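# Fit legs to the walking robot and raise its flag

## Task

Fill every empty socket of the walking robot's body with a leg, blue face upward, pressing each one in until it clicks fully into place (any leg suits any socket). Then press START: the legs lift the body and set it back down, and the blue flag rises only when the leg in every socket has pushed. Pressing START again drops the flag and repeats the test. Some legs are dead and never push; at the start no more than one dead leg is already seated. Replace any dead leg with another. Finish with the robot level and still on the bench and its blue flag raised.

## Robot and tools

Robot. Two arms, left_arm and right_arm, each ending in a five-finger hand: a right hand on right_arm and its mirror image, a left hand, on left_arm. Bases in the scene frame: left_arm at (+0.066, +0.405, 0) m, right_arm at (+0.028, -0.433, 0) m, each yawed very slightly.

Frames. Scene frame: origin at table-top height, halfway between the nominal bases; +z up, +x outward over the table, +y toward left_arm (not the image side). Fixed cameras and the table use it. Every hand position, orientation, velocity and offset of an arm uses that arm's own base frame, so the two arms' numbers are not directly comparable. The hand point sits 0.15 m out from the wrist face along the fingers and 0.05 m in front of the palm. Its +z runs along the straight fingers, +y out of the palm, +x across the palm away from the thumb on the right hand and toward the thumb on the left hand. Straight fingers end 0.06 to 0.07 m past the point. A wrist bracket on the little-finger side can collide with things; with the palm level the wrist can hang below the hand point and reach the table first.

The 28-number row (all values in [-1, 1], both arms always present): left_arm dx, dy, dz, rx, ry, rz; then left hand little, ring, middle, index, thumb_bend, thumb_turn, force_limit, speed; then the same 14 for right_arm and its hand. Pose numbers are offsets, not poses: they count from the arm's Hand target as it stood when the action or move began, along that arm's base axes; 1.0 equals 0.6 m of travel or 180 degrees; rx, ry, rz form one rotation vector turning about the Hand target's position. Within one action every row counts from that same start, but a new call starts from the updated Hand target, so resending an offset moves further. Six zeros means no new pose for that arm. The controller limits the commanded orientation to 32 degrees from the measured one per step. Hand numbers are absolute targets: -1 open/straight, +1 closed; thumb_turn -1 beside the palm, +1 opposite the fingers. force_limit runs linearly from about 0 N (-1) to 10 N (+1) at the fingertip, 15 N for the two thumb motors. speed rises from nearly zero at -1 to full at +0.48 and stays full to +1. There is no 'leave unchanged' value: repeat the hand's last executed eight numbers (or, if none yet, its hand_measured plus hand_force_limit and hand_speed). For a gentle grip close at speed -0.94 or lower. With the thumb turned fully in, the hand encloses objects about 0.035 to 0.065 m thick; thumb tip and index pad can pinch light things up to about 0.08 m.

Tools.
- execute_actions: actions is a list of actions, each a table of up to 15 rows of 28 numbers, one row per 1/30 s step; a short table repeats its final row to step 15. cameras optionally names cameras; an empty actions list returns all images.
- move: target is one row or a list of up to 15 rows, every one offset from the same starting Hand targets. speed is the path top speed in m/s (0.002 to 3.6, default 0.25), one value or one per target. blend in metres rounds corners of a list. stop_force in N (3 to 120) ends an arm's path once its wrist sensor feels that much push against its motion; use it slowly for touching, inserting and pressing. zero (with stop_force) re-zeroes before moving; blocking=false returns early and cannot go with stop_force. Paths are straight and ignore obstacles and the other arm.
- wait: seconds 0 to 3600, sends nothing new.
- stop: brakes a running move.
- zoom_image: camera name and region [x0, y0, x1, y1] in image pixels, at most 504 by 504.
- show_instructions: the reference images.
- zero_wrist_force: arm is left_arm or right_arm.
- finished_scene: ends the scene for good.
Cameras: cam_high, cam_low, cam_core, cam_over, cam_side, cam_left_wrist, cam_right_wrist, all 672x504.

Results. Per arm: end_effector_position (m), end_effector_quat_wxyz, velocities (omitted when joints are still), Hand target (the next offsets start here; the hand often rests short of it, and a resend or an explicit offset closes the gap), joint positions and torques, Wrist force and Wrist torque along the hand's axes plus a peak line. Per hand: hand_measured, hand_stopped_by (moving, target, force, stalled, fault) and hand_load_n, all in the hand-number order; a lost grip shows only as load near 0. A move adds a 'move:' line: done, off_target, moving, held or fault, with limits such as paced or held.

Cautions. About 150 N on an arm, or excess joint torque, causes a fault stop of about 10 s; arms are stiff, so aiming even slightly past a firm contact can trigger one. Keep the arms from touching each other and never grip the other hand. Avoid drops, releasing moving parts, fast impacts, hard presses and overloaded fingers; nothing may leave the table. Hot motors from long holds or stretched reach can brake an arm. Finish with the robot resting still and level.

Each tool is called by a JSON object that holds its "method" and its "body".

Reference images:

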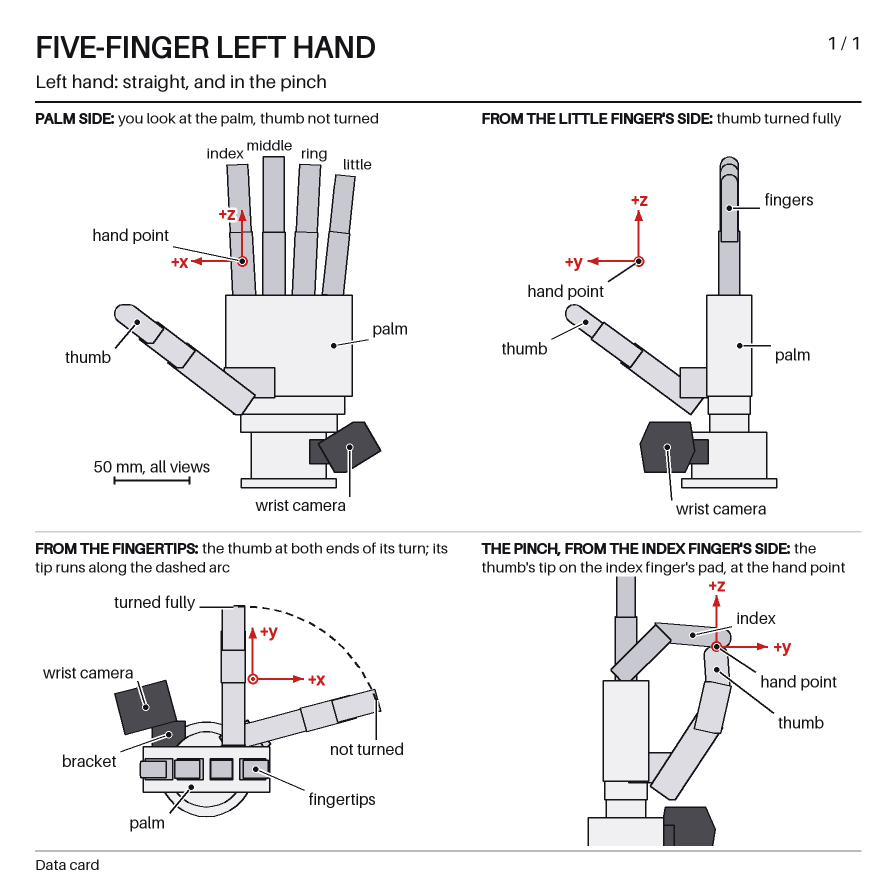

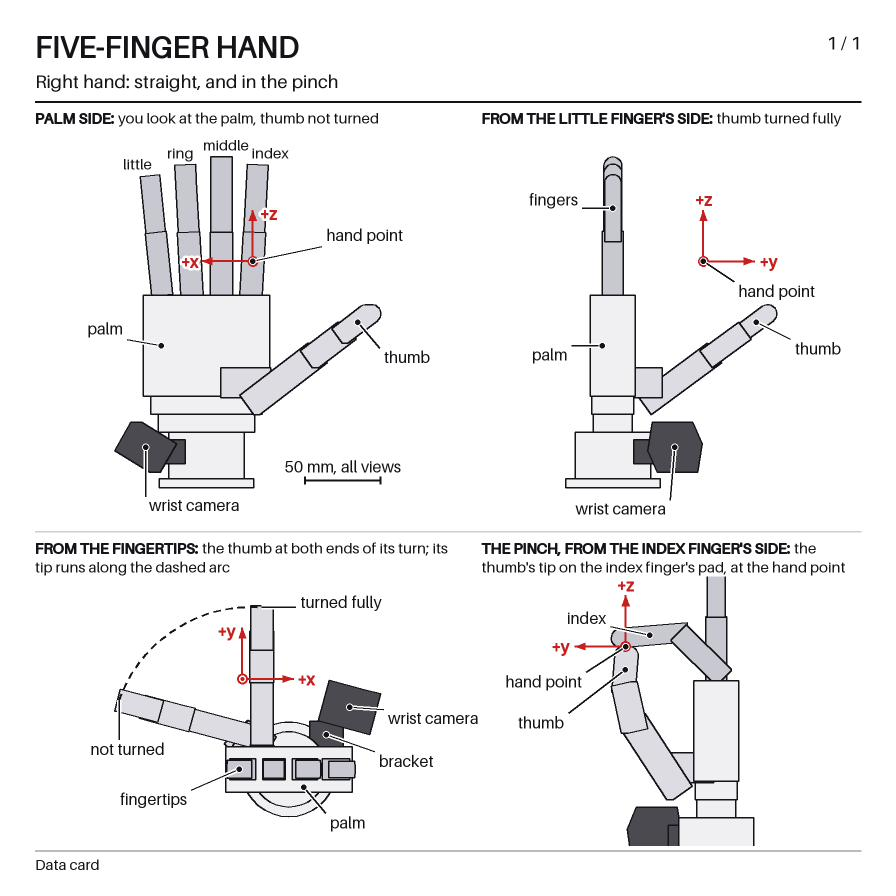

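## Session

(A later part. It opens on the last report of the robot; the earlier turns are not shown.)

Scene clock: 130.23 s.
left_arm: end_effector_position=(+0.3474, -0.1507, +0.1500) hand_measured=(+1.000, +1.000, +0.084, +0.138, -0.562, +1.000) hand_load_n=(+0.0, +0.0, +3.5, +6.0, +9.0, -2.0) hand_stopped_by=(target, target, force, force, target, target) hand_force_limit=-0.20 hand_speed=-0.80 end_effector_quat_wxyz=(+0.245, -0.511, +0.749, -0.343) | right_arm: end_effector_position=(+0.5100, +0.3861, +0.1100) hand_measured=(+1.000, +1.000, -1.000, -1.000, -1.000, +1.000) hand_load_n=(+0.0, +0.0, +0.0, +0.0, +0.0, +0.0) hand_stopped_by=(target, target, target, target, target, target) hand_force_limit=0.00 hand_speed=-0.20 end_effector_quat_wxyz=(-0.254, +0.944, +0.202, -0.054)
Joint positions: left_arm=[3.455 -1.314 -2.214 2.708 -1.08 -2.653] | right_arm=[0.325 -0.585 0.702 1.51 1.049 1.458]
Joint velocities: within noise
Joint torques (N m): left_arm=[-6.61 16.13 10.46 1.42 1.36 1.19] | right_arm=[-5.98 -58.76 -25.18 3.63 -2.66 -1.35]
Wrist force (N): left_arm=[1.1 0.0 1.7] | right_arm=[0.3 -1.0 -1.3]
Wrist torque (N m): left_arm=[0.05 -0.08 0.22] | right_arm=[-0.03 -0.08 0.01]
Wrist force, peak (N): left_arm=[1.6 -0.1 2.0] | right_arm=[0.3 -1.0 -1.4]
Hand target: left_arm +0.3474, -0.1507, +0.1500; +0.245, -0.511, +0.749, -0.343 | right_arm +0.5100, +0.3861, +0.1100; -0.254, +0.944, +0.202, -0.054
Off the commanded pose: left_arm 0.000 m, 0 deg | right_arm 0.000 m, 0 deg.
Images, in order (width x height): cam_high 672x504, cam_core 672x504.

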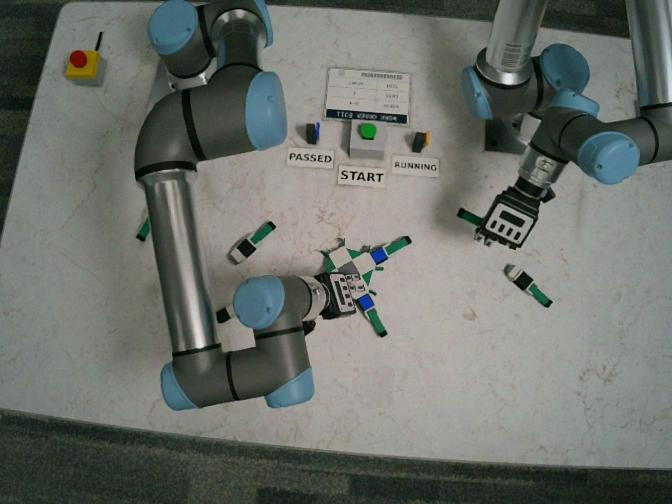

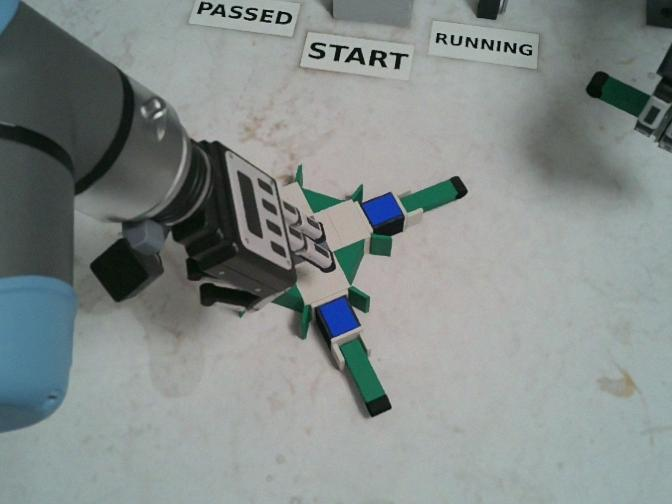

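{"method": "move", "body": {"target": [[-0.0387,-0.5667,-0.05,0,0,-0.2033,1,1,0.35,0.35,-0.56,1,-0.2,-0.8,0,0,0,0,0,0,1,1,-1,-1,-1,1,0,-0.2]], "speed": 0.2, "cameras": ["cam_core","cam_side","cam_high","cam_left_wrist"]}}

Scene clock: 133.77 s.
left_arm: end_effector_position=(+0.3241, -0.4906, +0.1200) hand_measured=(+1.000, +1.000, +0.084, +0.138, -0.562, +1.000) hand_load_n=(+0.0, +0.0, +4.0, +6.0, +9.0, -2.0) hand_stopped_by=(target, target, force, force, target, target) hand_force_limit=-0.20 hand_speed=-0.80 end_effector_quat_wxyz=(+0.125, -0.250, +0.872, -0.403) | right_arm: end_effector_position=(+0.5100, +0.3861, +0.1100) hand_measured=(+1.000, +1.000, -1.000, -1.000, -1.000, +1.000) hand_load_n=(+0.0, +0.0, +0.0, +0.0, +0.0, +0.0) hand_stopped_by=(target, target, target, target, target, target) hand_force_limit=0.00 hand_speed=-0.20 end_effector_quat_wxyz=(-0.254, +0.944, +0.202, -0.054)
Joint positions: left_arm=[2.533 -1.877 -1.702 2.842 -1.282 -2.867] | right_arm=[0.325 -0.585 0.702 1.51 1.049 1.458]
Joint torques (N m): left_arm=[1.16 26.29 23.54 1.65 -1.38 -1.4] | right_arm=[-6.92 -65.7 -12.82 1.42 -2.58 -0.44]
Wrist force (N): left_arm=[1.8 -0.2 2.0] | right_arm=[0.4 -1.0 -1.2]
Wrist torque (N m): left_arm=[0.03 -0.18 0.16] | right_arm=[-0.03 -0.10 0.01]
Wrist force, peak (N): left_arm=[2.3 -1.6 2.9] | right_arm=[0.4 -0.9 -1.6]
Hand target: left_arm +0.3242, -0.4907, +0.1200; +0.125, -0.250, +0.872, -0.403 | right_arm +0.5100, +0.3861, +0.1100; -0.254, +0.944, +0.202, -0.054
Off the commanded pose: left_arm 0.000 m, 0 deg | right_arm 0.000 m, 0 deg.
move: done
cam_left_wrist: T_world_to_cam=[[0.07609, -0.67413, 0.73468, -0.44491], [-0.99384, 0.0083, 0.11054, 0.31851], [-0.08062, -0.73856, -0.66935, -0.1405]] pos_world=[0.33907, -0.40634, 0.19762]
Images, in order (width x height): cam_high 672x504, cam_core 672x504, cam_side 672x504, cam_left_wrist 672x504.

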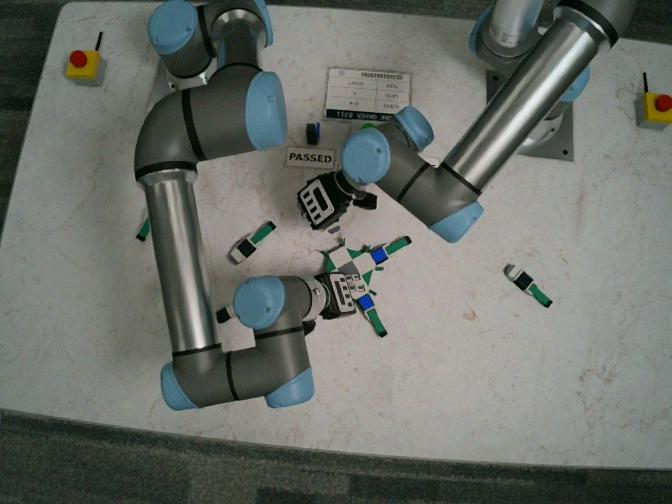

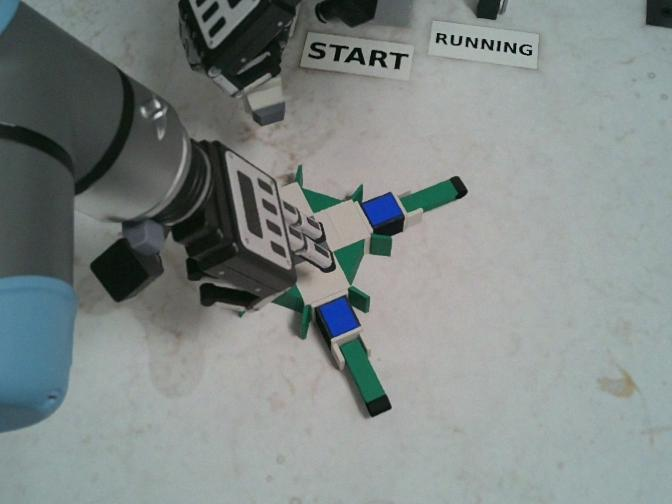

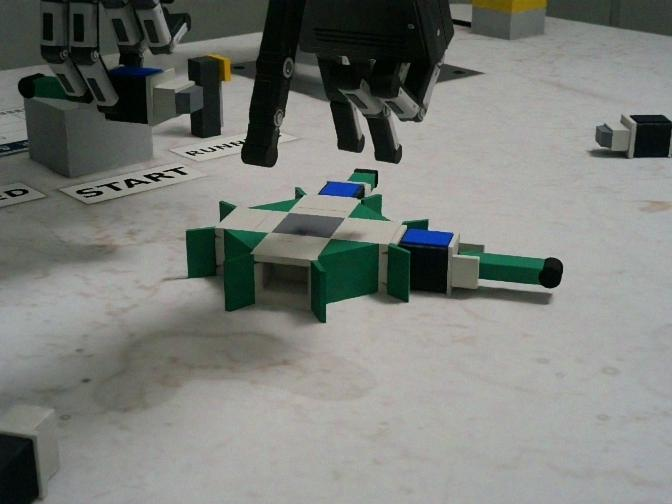

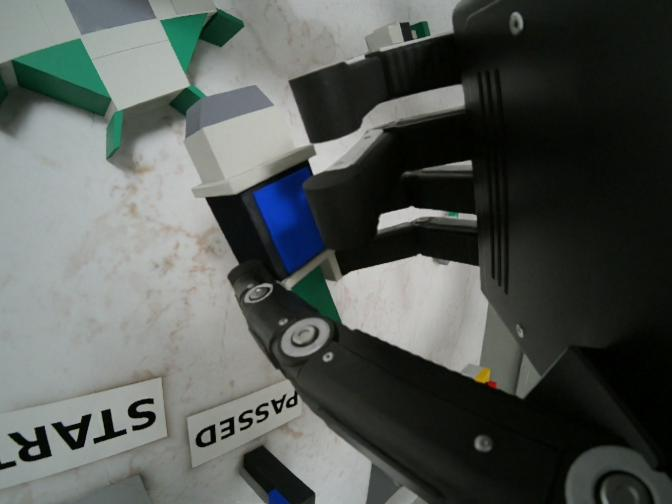

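{"method": "move", "body": {"target": [[0,0,-0.1167,0,0,0,1,1,0.35,0.35,-0.56,1,-0.2,-0.8,0,0,0,0,0,0,1,1,-1,-1,-1,1,0,-0.2]], "speed": 0.12, "cameras": ["cam_core","cam_side","cam_left_wrist"]}}

{"method": "zoom_image", "body": {"camera": "cam_left_wrist", "region": [0, 0, 400, 300]}}

{"method": "zoom_image", "body": {"camera": "cam_core", "region": [180, 80, 480, 305]}}

Scene clock: 135.40 s.
left_arm: end_effector_position=(+0.3241, -0.4907, +0.0500) hand_measured=(+1.000, +1.000, +0.084, +0.138, -0.562, +1.000) hand_load_n=(+0.0, +0.0, +4.0, +6.0, +8.5, -2.0) hand_stopped_by=(target, target, force, force, target, target) hand_force_limit=-0.20 hand_speed=-0.80 end_effector_quat_wxyz=(+0.125, -0.250, +0.872, -0.403) | right_arm: end_effector_position=(+0.5100, +0.3861, +0.1100) hand_measured=(+1.000, +1.000, -1.000, -1.000, -1.000, +1.000) hand_load_n=(+0.0, +0.5, +0.0, +0.0, +0.0, +0.0) hand_stopped_by=(target, target, target, target, target, target) hand_force_limit=0.00 hand_speed=-0.20 end_effector_quat_wxyz=(-0.254, +0.944, +0.202, -0.054)
Joint positions: left_arm=[2.533 -1.96 -1.789 3.012 -1.282 -2.867] | right_arm=[0.325 -0.585 0.702 1.51 1.049 1.458]
Joint torques (N m): left_arm=[0.22 35.72 24.61 -0.81 -0.09 -1.38] | right_arm=[-7.17 -65.69 -12.11 1.33 -2.57 0.13]
Wrist force (N): left_arm=[1.4 -0.1 1.7] | right_arm=[0.1 -0.9 -1.4]
Wrist torque (N m): left_arm=[0.05 -0.13 0.14] | right_arm=[-0.01 -0.05 0.00]
Wrist force, peak (N): left_arm=[1.4 0.6 2.7] | right_arm=[0.0 -1.4 -1.5]
Hand target: left_arm +0.3242, -0.4907, +0.0500; +0.125, -0.250, +0.872, -0.403 | right_arm +0.5100, +0.3861, +0.1100; -0.254, +0.944, +0.202, -0.054
Off the commanded pose: left_arm 0.000 m, 0 deg | right_arm 0.000 m, 0 deg.
move: done
cam_left_wrist: T_world_to_cam=[[0.07616, -0.67418, 0.73463, -0.39352], [-0.99383, 0.00825, 0.1106, 0.32622], [-0.08063, -0.73852, -0.66939, -0.18732]] pos_world=[0.33907, -0.40634, 0.12762]

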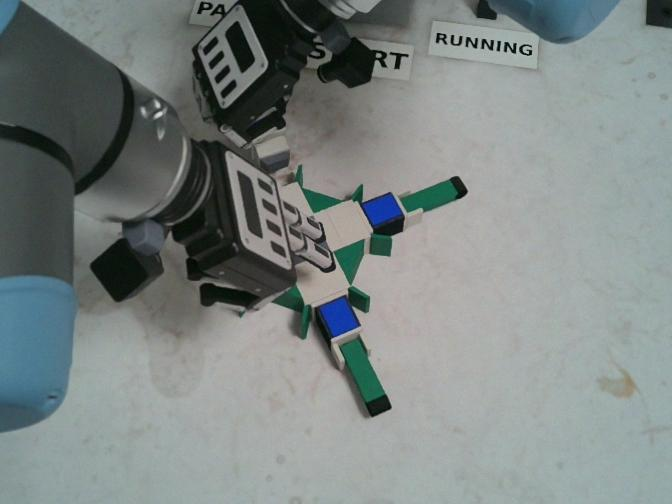

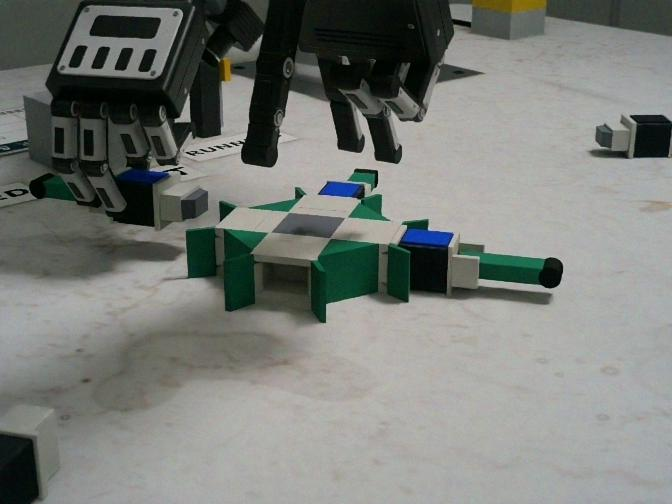

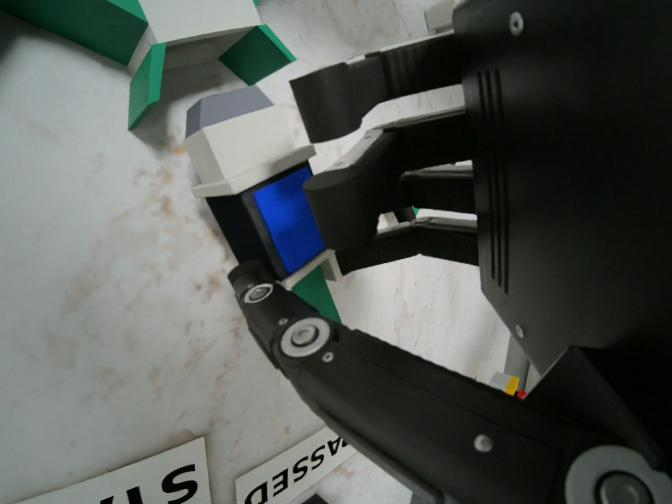

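Scaled by 1.260 from the camera's image (finer frame: 960x720).

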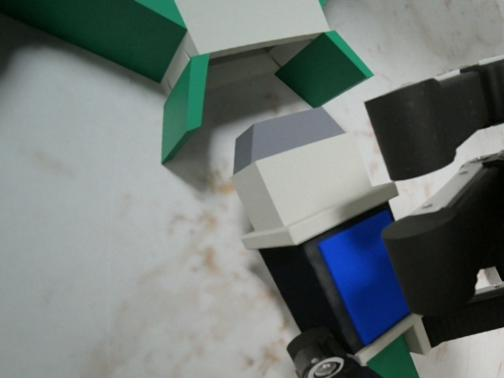

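Scaled by 1.680.

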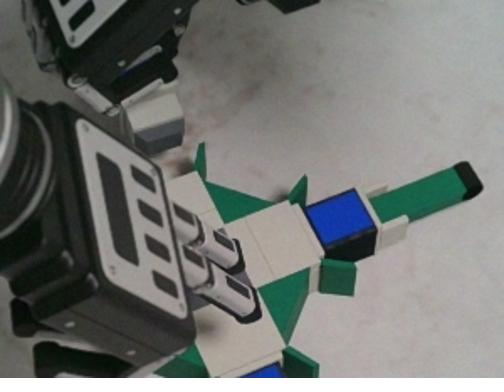

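{"method": "zoom_image", "body": {"camera": "cam_left_wrist", "region": [110, 0, 350, 180]}}

Scaled by 2.100 from the camera's image (finer frame: 960x720).

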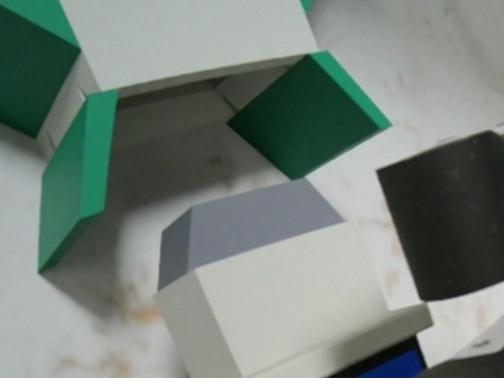

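{"method": "zoom_image", "body": {"camera": "cam_core", "region": [230, 110, 350, 200]}}

{"method": "zoom_image", "body": {"camera": "cam_side", "region": [20, 120, 320, 345]}}

Scaled by 4.200.

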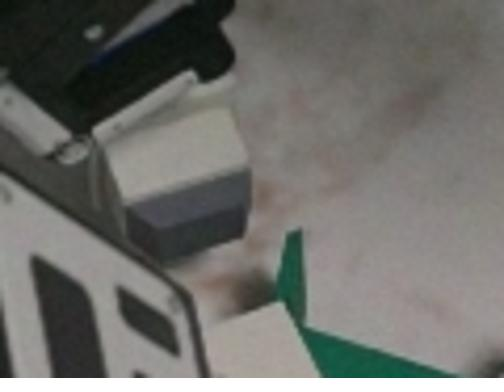

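Scaled by 1.680.

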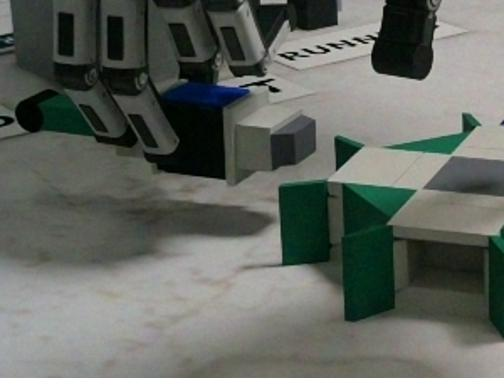

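{"method": "move", "body": {"target": [[0.0102,-0.0152,-0.0317,0,0,0,1,1,0.35,0.35,-0.56,1,-0.2,-0.8,0,0,0,0,0,0,1,1,-1,-1,-1,1,0,-0.2]], "speed": 0.05, "cameras": ["cam_core","cam_side","cam_left_wrist"]}}

{"method": "zoom_image", "body": {"camera": "cam_left_wrist", "region": [110, 0, 350, 180]}}

{"method": "zoom_image", "body": {"camera": "cam_side", "region": [20, 120, 320, 345]}}

Scene clock: 140.37 s.
left_arm: end_effector_position=(+0.3304, -0.5000, +0.0310) hand_measured=(+1.000, +1.000, +0.084, +0.138, -0.562, +1.000) hand_load_n=(+0.0, +0.0, +4.0, +6.0, +8.5, -2.0) hand_stopped_by=(target, target, force, force, target, target) hand_force_limit=-0.20 hand_speed=-0.80 end_effector_quat_wxyz=(+0.125, -0.250, +0.871, -0.403) | right_arm: end_effector_position=(+0.5100, +0.3861, +0.1100) hand_measured=(+1.000, +1.000, -1.000, -1.000, -1.000, +1.000) hand_load_n=(+0.0, +0.0, +0.0, +0.0, +0.0, +0.0) hand_stopped_by=(target, target, target, target, target, target) hand_force_limit=0.00 hand_speed=-0.20 end_effector_quat_wxyz=(-0.254, +0.944, +0.202, -0.054)
Joint positions: left_arm=[2.524 -2.009 -1.774 3.048 -1.289 -2.874] | right_arm=[0.325 -0.585 0.702 1.51 1.049 1.458]
Joint torques (N m): left_arm=[3.49 41.15 6.55 -2.34 0.42 0.65] | right_arm=[-6.76 -66.09 -12.26 1.29 -2.56 0.76]
Wrist force (N): left_arm=[1.4 -0.2 1.9] | right_arm=[0.4 -0.7 -1.1]
Wrist torque (N m): left_arm=[0.04 -0.12 0.26] | right_arm=[-0.01 -0.11 0.02]
Wrist force, peak (N): left_arm=[1.4 0.0 2.2] | right_arm=[0.4 -1.2 -1.5]
Hand target: left_arm +0.3303, -0.4998, +0.0310; +0.125, -0.250, +0.872, -0.403 | right_arm +0.5100, +0.3861, +0.1100; -0.254, +0.944, +0.202, -0.054
Off the commanded pose: left_arm 0.000 m, 0 deg | right_arm 0.000 m, 0 deg.
move: done
cam_left_wrist: T_world_to_cam=[[0.07588, -0.67396, 0.73486, -0.38622], [-0.99387, 0.00832, 0.11026, 0.33462], [-0.08042, -0.73872, -0.6692, -0.20652]] pos_world=[0.34527, -0.41564, 0.10872]

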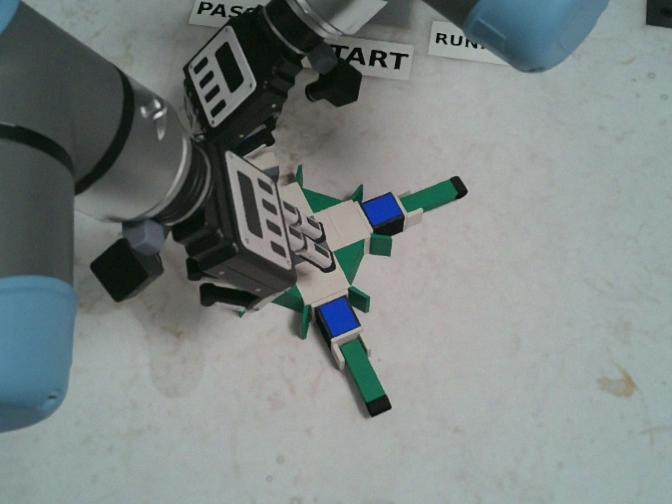

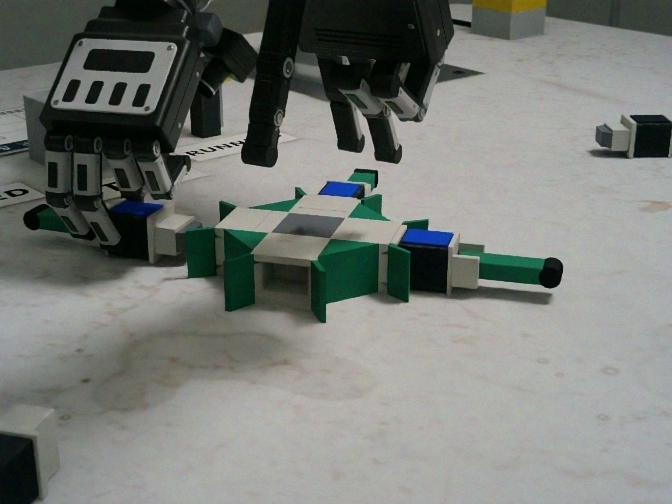

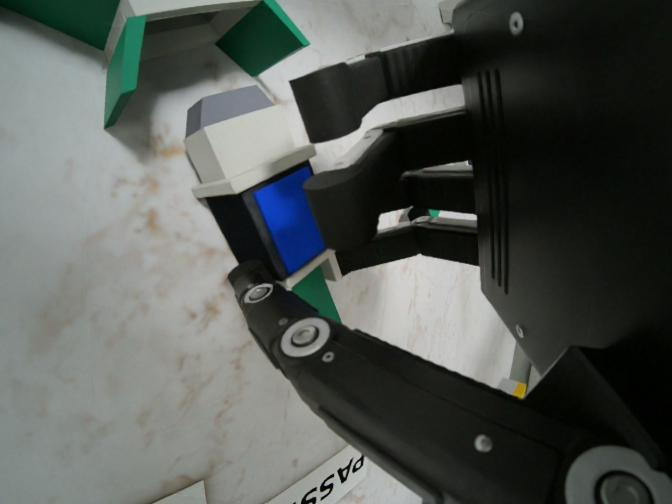

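Scaled by 2.100 from the camera's image (finer frame: 960x720).

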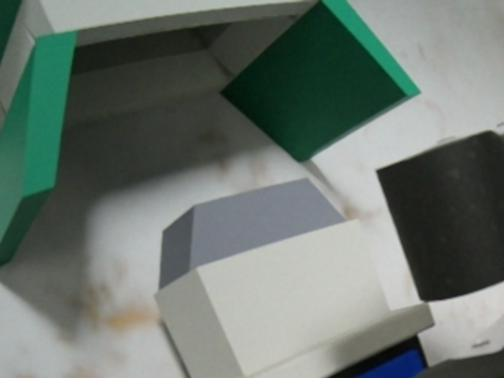

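Scaled by 1.680.

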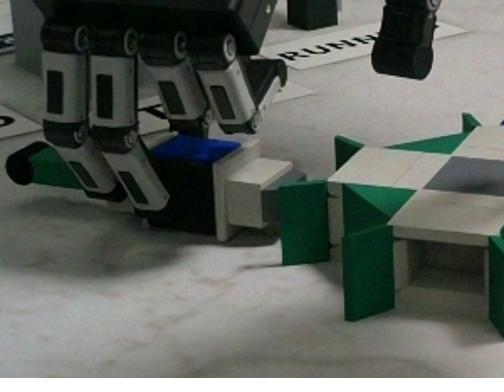

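{"method": "move", "body": {"target": [[0.0009,-0.0014,0,0,0,0,1,1,0.35,0.35,-0.56,1,-0.2,-0.8,0,0,-0.0667,0,0,0,1,1,-1,-1,-1,1,0,-0.2]], "speed": 0.06, "cameras": []}}

{"method": "move", "body": {"target": [[0,0,0,0,0,0,1,1,0.35,0.35,-0.56,1,-0.2,-0.8,0,0,-0.0417,0,0,0,1,1,-1,-1,-1,1,0,-0.2]], "speed": 0.01, "stop_force": 12, "cameras": ["cam_core","cam_side"]}}

Scene clock: 142.03 s.
left_arm: end_effector_position=(+0.3308, -0.5007, +0.0310) hand_measured=(+1.000, +1.000, +0.084, +0.138, -0.562, +1.000) hand_load_n=(+0.0, +0.0, +4.0, +5.5, +8.5, -1.5) hand_stopped_by=(target, target, force, force, target, target) hand_force_limit=-0.20 hand_speed=-0.80 end_effector_quat_wxyz=(+0.125, -0.250, +0.872, -0.403) | right_arm: end_effector_position=(+0.5099, +0.3861, +0.0698) hand_measured=(+1.000, +1.000, -1.000, -1.000, -1.000, +1.000) hand_load_n=(+0.0, -0.5, +0.0, +0.0, +0.0, +0.0) hand_stopped_by=(target, target, target, target, target, target) hand_force_limit=0.00 hand_speed=-0.20 end_effector_quat_wxyz=(-0.254, +0.944, +0.202, -0.055)
Joint positions: left_arm=[2.523 -2.011 -1.771 3.046 -1.289 -2.874] | right_arm=[0.325 -0.562 0.763 1.427 1.049 1.458]
Joint torques (N m): left_arm=[-11.68 30.13 22.89 -2.44 -1.34 -1.34] | right_arm=[-5.26 -66.55 -25.32 3.6 -1.16 -0.91]
Wrist force (N): left_arm=[1.6 -0.5 1.9] | right_arm=[0.3 -0.7 -1.6]
Wrist torque (N m): left_arm=[-0.02 -0.16 0.27] | right_arm=[0.05 -0.09 0.05]
Wrist force, peak (N): left_arm=[1.6 -0.5 2.0] | right_arm=[0.2 -1.2 -2.0]
Hand target: left_arm +0.3308, -0.5007, +0.0310; +0.125, -0.250, +0.872, -0.403 | right_arm +0.5100, +0.3861, +0.0700; -0.254, +0.944, +0.202, -0.054
Off the commanded pose: left_arm 0.000 m, 0 deg | right_arm 0.000 m, 0 deg.
move: done

Scene clock: 143.77 s.
left_arm: end_effector_position=(+0.3308, -0.5007, +0.0310) hand_measured=(+1.000, +1.000, +0.084, +0.138, -0.562, +1.000) hand_load_n=(+0.0, +0.5, +4.0, +6.0, +8.5, -2.0) hand_stopped_by=(target, target, force, force, target, target) hand_force_limit=-0.20 hand_speed=-0.80 end_effector_quat_wxyz=(+0.125, -0.250, +0.872, -0.403) | right_arm: end_effector_position=(+0.5100, +0.3861, +0.0639) hand_measured=(+1.000, +1.000, -1.000, -1.000, -1.000, +1.000) hand_load_n=(+0.5, +0.0, +0.5, +0.0, +0.0, +0.0) hand_stopped_by=(target, target, target, target, target, target) hand_force_limit=0.00 hand_speed=-0.20 end_effector_quat_wxyz=(-0.254, +0.944, +0.202, -0.054)
Joint positions: left_arm=[2.523 -2.011 -1.771 3.046 -1.289 -2.874] | right_arm=[0.325 -0.558 0.771 1.415 1.049 1.458]
Joint torques (N m): left_arm=[-8.23 40.78 9.12 -0.81 -0.12 -0.16] | right_arm=[0.8 -58.65 -21.86 2.05 1.6 0.19]
Wrist force (N): left_arm=[1.4 -0.1 1.5] | right_arm=[-0.1 -4.6 -14.3]
Wrist torque (N m): left_arm=[0.07 -0.15 0.26] | right_arm=[0.90 0.27 -0.06]
Wrist force, peak (N): left_arm=[1.7 -0.3 2.0] | right_arm=[0.9 -7.9 -22.4]
Hand target: left_arm +0.3308, -0.5007, +0.0310; +0.125, -0.250, +0.872, -0.403 | right_arm +0.5100, +0.3861, +0.0639; -0.254, +0.944, +0.202, -0.054 (not the last commanded pose)
Off the commanded pose: left_arm 0.000 m, 0 deg | right_arm 0.019 m, 0 deg.
move: contact (right_arm)

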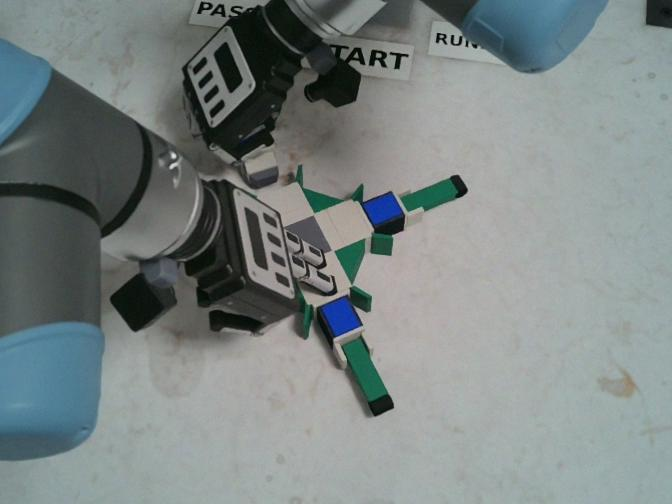

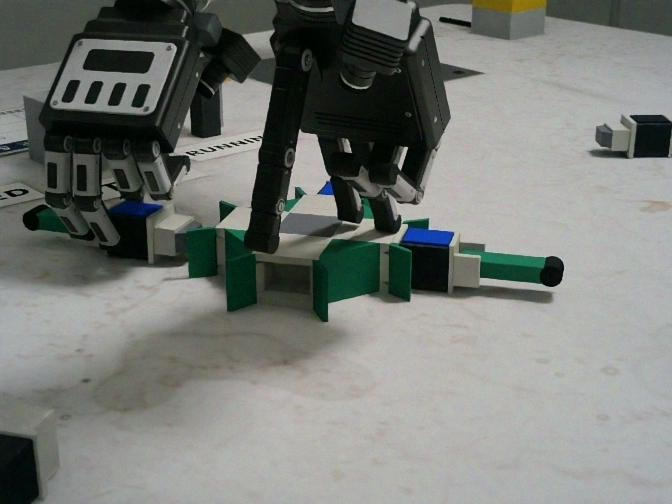

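{"method": "move", "body": {"target": [[0.0343,0.0236,0,0,0,0,1,1,0.35,0.35,-0.56,1,-0.2,-0.8,0,0,0,0,0,0,1,1,-1,-1,-1,1,0,-0.2]], "speed": 0.02, "stop_force": 6, "cameras": ["cam_core","cam_side","cam_left_wrist"]}}

{"method": "zoom_image", "body": {"camera": "cam_left_wrist", "region": [110, 0, 350, 180]}}

Scene clock: 146.30 s.
left_arm: end_effector_position=(+0.3514, -0.4865, +0.0310) hand_measured=(+1.000, +1.000, +0.084, +0.138, -0.562, +1.000) hand_load_n=(+0.0, +0.0, +4.0, +6.0, +8.5, -2.0) hand_stopped_by=(target, target, force, force, target, target) hand_force_limit=-0.20 hand_speed=-0.80 end_effector_quat_wxyz=(+0.125, -0.250, +0.872, -0.403) | right_arm: end_effector_position=(+0.5100, +0.3861, +0.0639) hand_measured=(+1.000, +1.000, -1.000, -1.000, -1.000, +1.000) hand_load_n=(+0.0, +0.0, +0.0, +0.0, +0.0, +0.0) hand_stopped_by=(target, target, target, target, target, target) hand_force_limit=0.00 hand_speed=-0.20 end_effector_quat_wxyz=(-0.254, +0.944, +0.202, -0.054)
Joint positions: left_arm=[2.577 -2.018 -1.763 3.034 -1.25 -2.836] | right_arm=[0.325 -0.558 0.771 1.415 1.049 1.458]
Joint torques (N m): left_arm=[-11.9 41.33 8.18 1.36 -1.28 -1.41] | right_arm=[7.38 -58.64 -21.83 2.03 2.55 0.14]
Wrist force (N): left_arm=[1.6 -0.5 1.6] | right_arm=[0.1 -4.8 -14.3]
Wrist torque (N m): left_arm=[0.01 -0.17 0.14] | right_arm=[0.90 0.25 -0.06]
Wrist force, peak (N): left_arm=[1.6 -0.3 2.1] | right_arm=[0.1 -5.1 -14.7]
Hand target: left_arm +0.3514, -0.4865, +0.0310; +0.125, -0.250, +0.872, -0.403 | right_arm +0.5100, +0.3861, +0.0639; -0.254, +0.944, +0.202, -0.054
Off the commanded pose: left_arm 0.000 m, 0 deg | right_arm 0.000 m, 0 deg.
move: done
cam_left_wrist: T_world_to_cam=[[0.07602, -0.67407, 0.73474, -0.37879], [-0.99385, 0.00829, 0.11043, 0.35546], [-0.08052, -0.73862, -0.6693, -0.1949]] pos_world=[0.36637, -0.40224, 0.10862]

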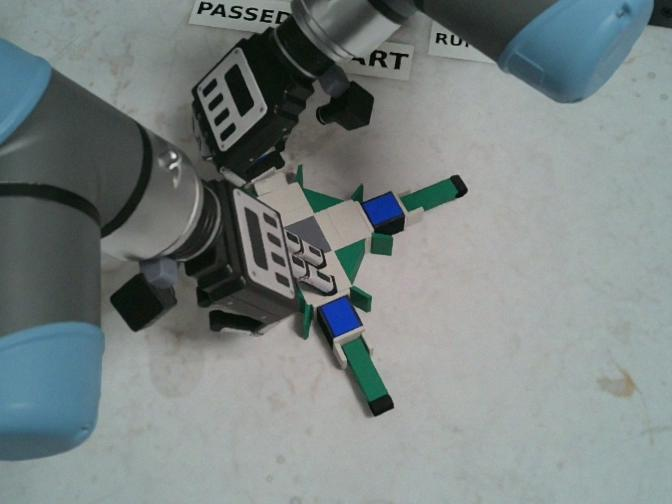

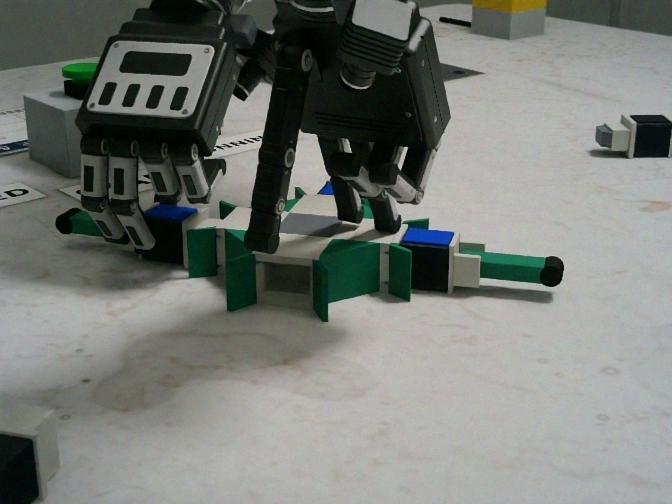

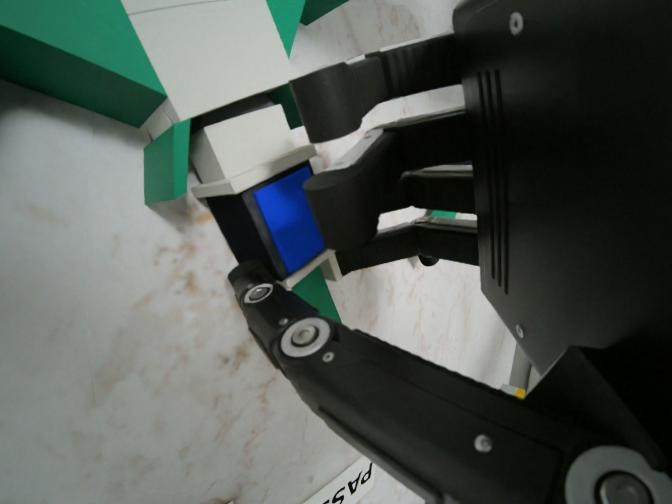

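Scaled by 2.100 from the camera's image (finer frame: 960x720).

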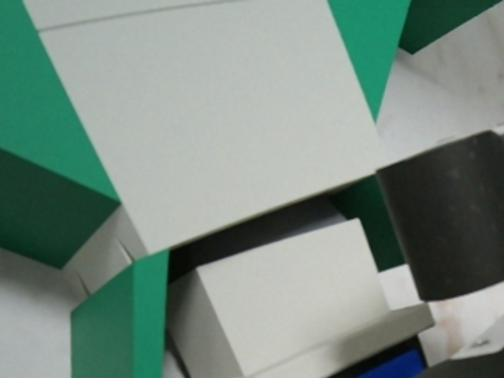

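{"method": "move", "body": {"target": [[0.0346,0.0233,0,0,0,0,1,1,0.35,0.35,-0.56,1,-0.2,-0.8,0,0,0,0,0,0,1,1,-1,-1,-1,1,0,-0.2]], "speed": 0.02, "stop_force": 12, "cameras": ["cam_core","cam_side","cam_left_wrist"]}}

{"method": "zoom_image", "body": {"camera": "cam_left_wrist", "region": [110, 0, 350, 180]}}

Scene clock: 149.80 s.
left_arm: end_effector_position=(+0.3722, -0.4725, +0.0310) hand_measured=(+1.000, +1.000, +0.084, +0.138, -0.562, +1.000) hand_load_n=(+0.0, +0.0, +0.0, +8.5, +10.5, +7.0) hand_stopped_by=(target, target, force, force, target, target) hand_force_limit=-0.20 hand_speed=-0.80 end_effector_quat_wxyz=(+0.125, -0.250, +0.872, -0.403) | right_arm: end_effector_position=(+0.5100, +0.3861, +0.0639) hand_measured=(+1.000, +1.000, -1.000, -1.000, -1.000, +1.000) hand_load_n=(+0.0, +0.0, +0.0, +0.0, +0.0, +0.0) hand_stopped_by=(target, target, target, target, target, target) hand_force_limit=0.00 hand_speed=-0.20 end_effector_quat_wxyz=(-0.254, +0.944, +0.202, -0.054)
Joint positions: left_arm=[2.629 -2.028 -1.749 3.018 -1.211 -2.798] | right_arm=[0.325 -0.558 0.771 1.415 1.049 1.458]
Joint torques (N m): left_arm=[-10.59 43.84 8.81 2.14 -1.97 -1.02] | right_arm=[4.47 -58.1 -17 0.29 2.43 0.2]
Wrist force (N): left_arm=[4.3 -0.4 0.7] | right_arm=[4.6 -8.2 -11.3]
Wrist torque (N m): left_arm=[0.00 -0.14 -0.12] | right_arm=[0.63 0.24 0.12]
Wrist force, peak (N): left_arm=[8.2 -2.6 0.2] | right_arm=[0.0 -5.0 -14.8]
Hand target: left_arm +0.3722, -0.4725, +0.0310; +0.125, -0.250, +0.872, -0.403 | right_arm +0.5100, +0.3861, +0.0639; -0.254, +0.944, +0.202, -0.054
Off the commanded pose: left_arm 0.000 m, 0 deg | right_arm 0.000 m, 0 deg.
move: done
cam_left_wrist: T_world_to_cam=[[0.07602, -0.67407, 0.73474, -0.37094], [-0.99385, 0.00829, 0.11043, 0.37601], [-0.08052, -0.73862, -0.6693, -0.18288]] pos_world=[0.38717, -0.38824, 0.10862]

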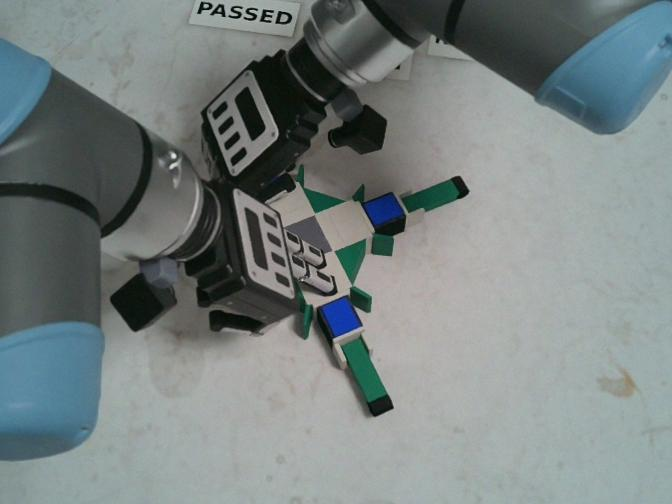

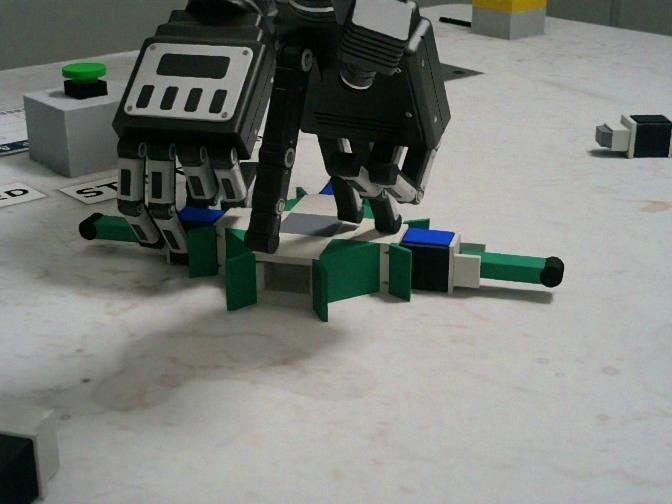

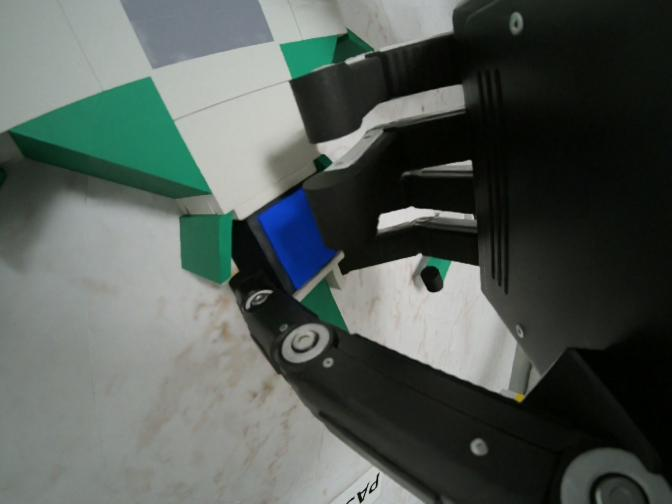

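Scaled by 2.100 from the camera's image (finer frame: 960x720).

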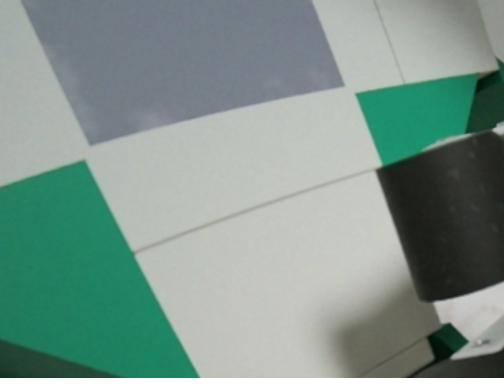

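{"method": "move", "body": {"target": [[0,0,0,0,0,0,1,1,-0.4,-0.4,-0.75,1,-0.2,-0.5,0,0,0,0,0,0,1,1,-1,-1,-1,1,0,-0.2],[-0.01,-0.0067,0.0667,0,0,0,1,1,-0.4,-0.4,-0.75,1,-0.2,-0.5,0,0,0,0,0,0,1,1,-1,-1,-1,1,0,-0.2]], "speed": 0.05, "cameras": ["cam_core","cam_side","cam_left_wrist"]}}

{"method": "zoom_image", "body": {"camera": "cam_left_wrist", "region": [110, 80, 410, 305]}}

{"method": "zoom_image", "body": {"camera": "cam_side", "region": [20, 120, 320, 345]}}

Scene clock: 153.77 s.
left_arm: end_effector_position=(+0.3662, -0.4766, +0.0711) hand_measured=(+1.000, +1.000, -0.400, -0.400, -0.750, +1.000) hand_load_n=(+0.5, +0.0, +0.0, +0.0, +0.0, +0.0) hand_stopped_by=(target, target, target, target, target, target) hand_force_limit=-0.20 hand_speed=-0.50 end_effector_quat_wxyz=(+0.125, -0.250, +0.872, -0.403) end_effector_velocity=(+0.000, +0.000, -0.002) end_effector_angular_velocity=(+0.000, +0.000, +0.001) | right_arm: end_effector_position=(+0.5100, +0.3861, +0.0639) hand_measured=(+1.000, +1.000, -1.000, -1.000, -1.000, +1.000) hand_load_n=(+0.0, +0.0, +0.5, +0.0, +0.0, +0.0) hand_stopped_by=(target, target, target, target, target, target) hand_force_limit=0.00 hand_speed=-0.20 end_effector_quat_wxyz=(-0.254, +0.944, +0.202, -0.054)
Joint positions: left_arm=[2.614 -1.971 -1.713 2.928 -1.222 -2.809] | right_arm=[0.325 -0.558 0.771 1.415 1.049 1.458]
Joint velocities: left_arm=[0 -0.002 -0.003 0.006 -0.001 -0.001] | right_arm=[within noise]
Joint torques (N m): left_arm=[2.3 27.2 8.72 1.69 0.24 0.85] | right_arm=[-0.01 -57.86 -9.24 0.35 2.45 0.21]
Wrist force (N): left_arm=[0.4 -1.7 1.4] | right_arm=[0.9 -7.9 -11.6]
Wrist torque (N m): left_arm=[-0.16 0.09 0.24] | right_arm=[0.63 0.25 -0.09]
Wrist force, peak (N): left_arm=[4.7 -0.4 1.0] | right_arm=[4.8 -8.5 -11.5]
Hand target: left_arm +0.3662, -0.4765, +0.0710; +0.125, -0.250, +0.872, -0.403 | right_arm +0.5100, +0.3861, +0.0639; -0.254, +0.944, +0.202, -0.054
Off the commanded pose: left_arm 0.000 m, 0 deg | right_arm 0.000 m, 0 deg.
move: done
cam_left_wrist: T_world_to_cam=[[0.07595, -0.67407, 0.73475, -0.40276], [-0.99386, 0.00834, 0.11037, 0.36567], [-0.08052, -0.73862, -0.6693, -0.15949]] pos_world=[0.38117, -0.39234, 0.14882]

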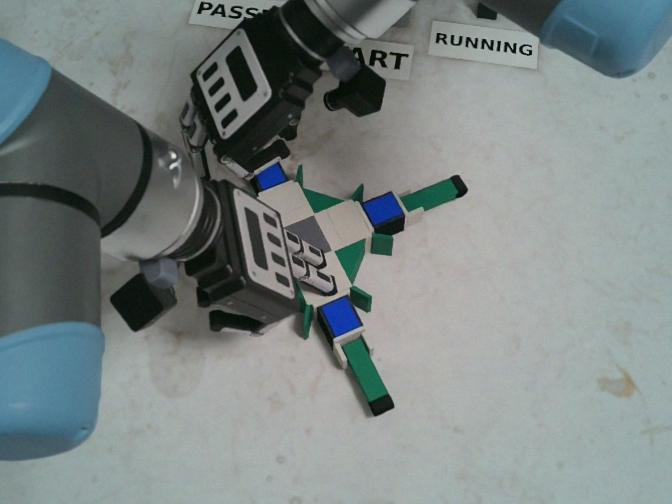

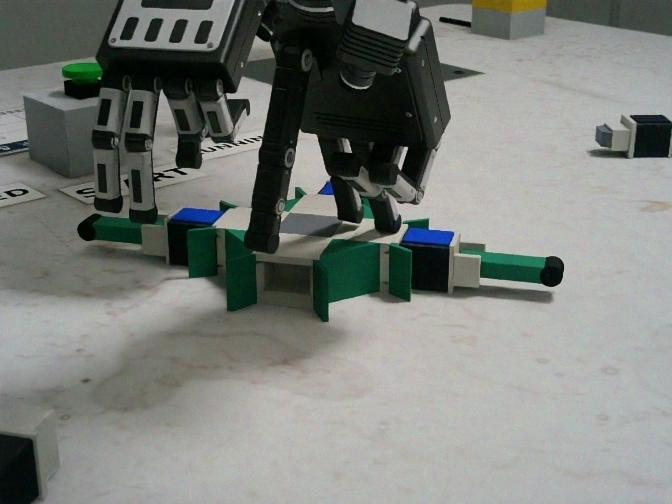

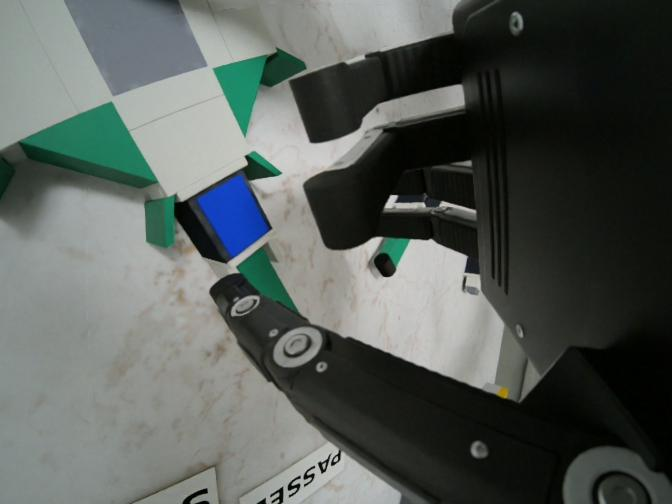

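Scaled by 1.680 from the camera's image (finer frame: 960x720).

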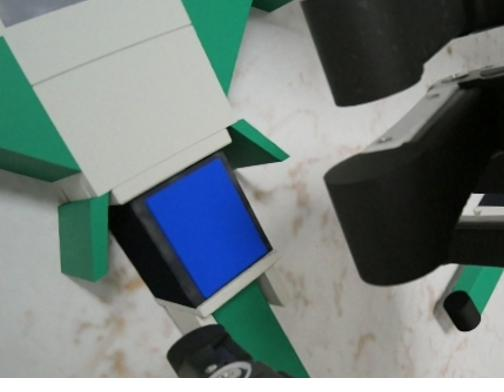

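Scaled by 1.680.

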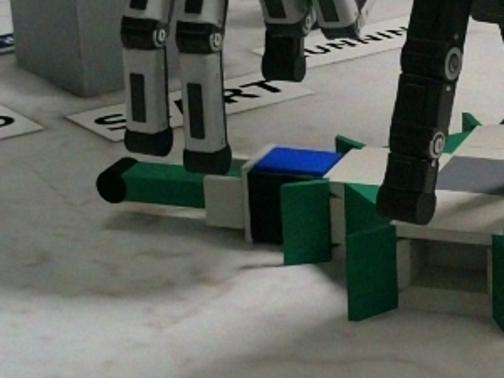

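{"method": "zoom_image", "body": {"camera": "cam_core", "region": [230, 150, 430, 300]}}

{"method": "zoom_image", "body": {"camera": "cam_left_wrist", "region": [150, 120, 300, 232]}}

Scaled by 2.520.

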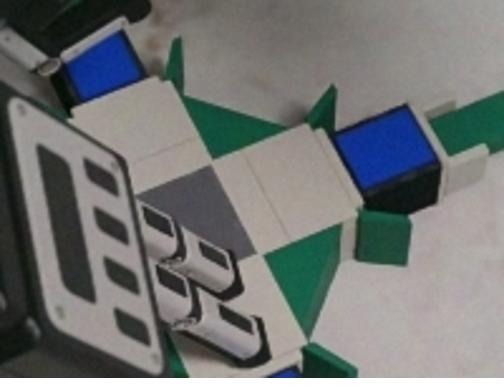

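Scaled by 3.360 from the camera's image (finer frame: 960x720).

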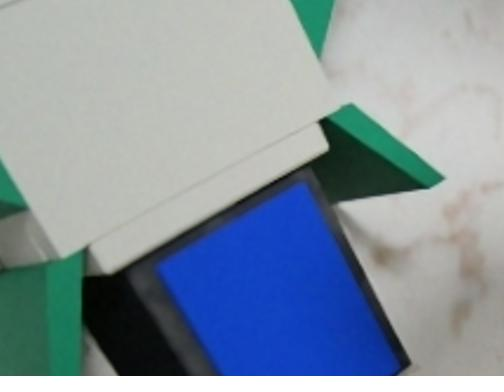

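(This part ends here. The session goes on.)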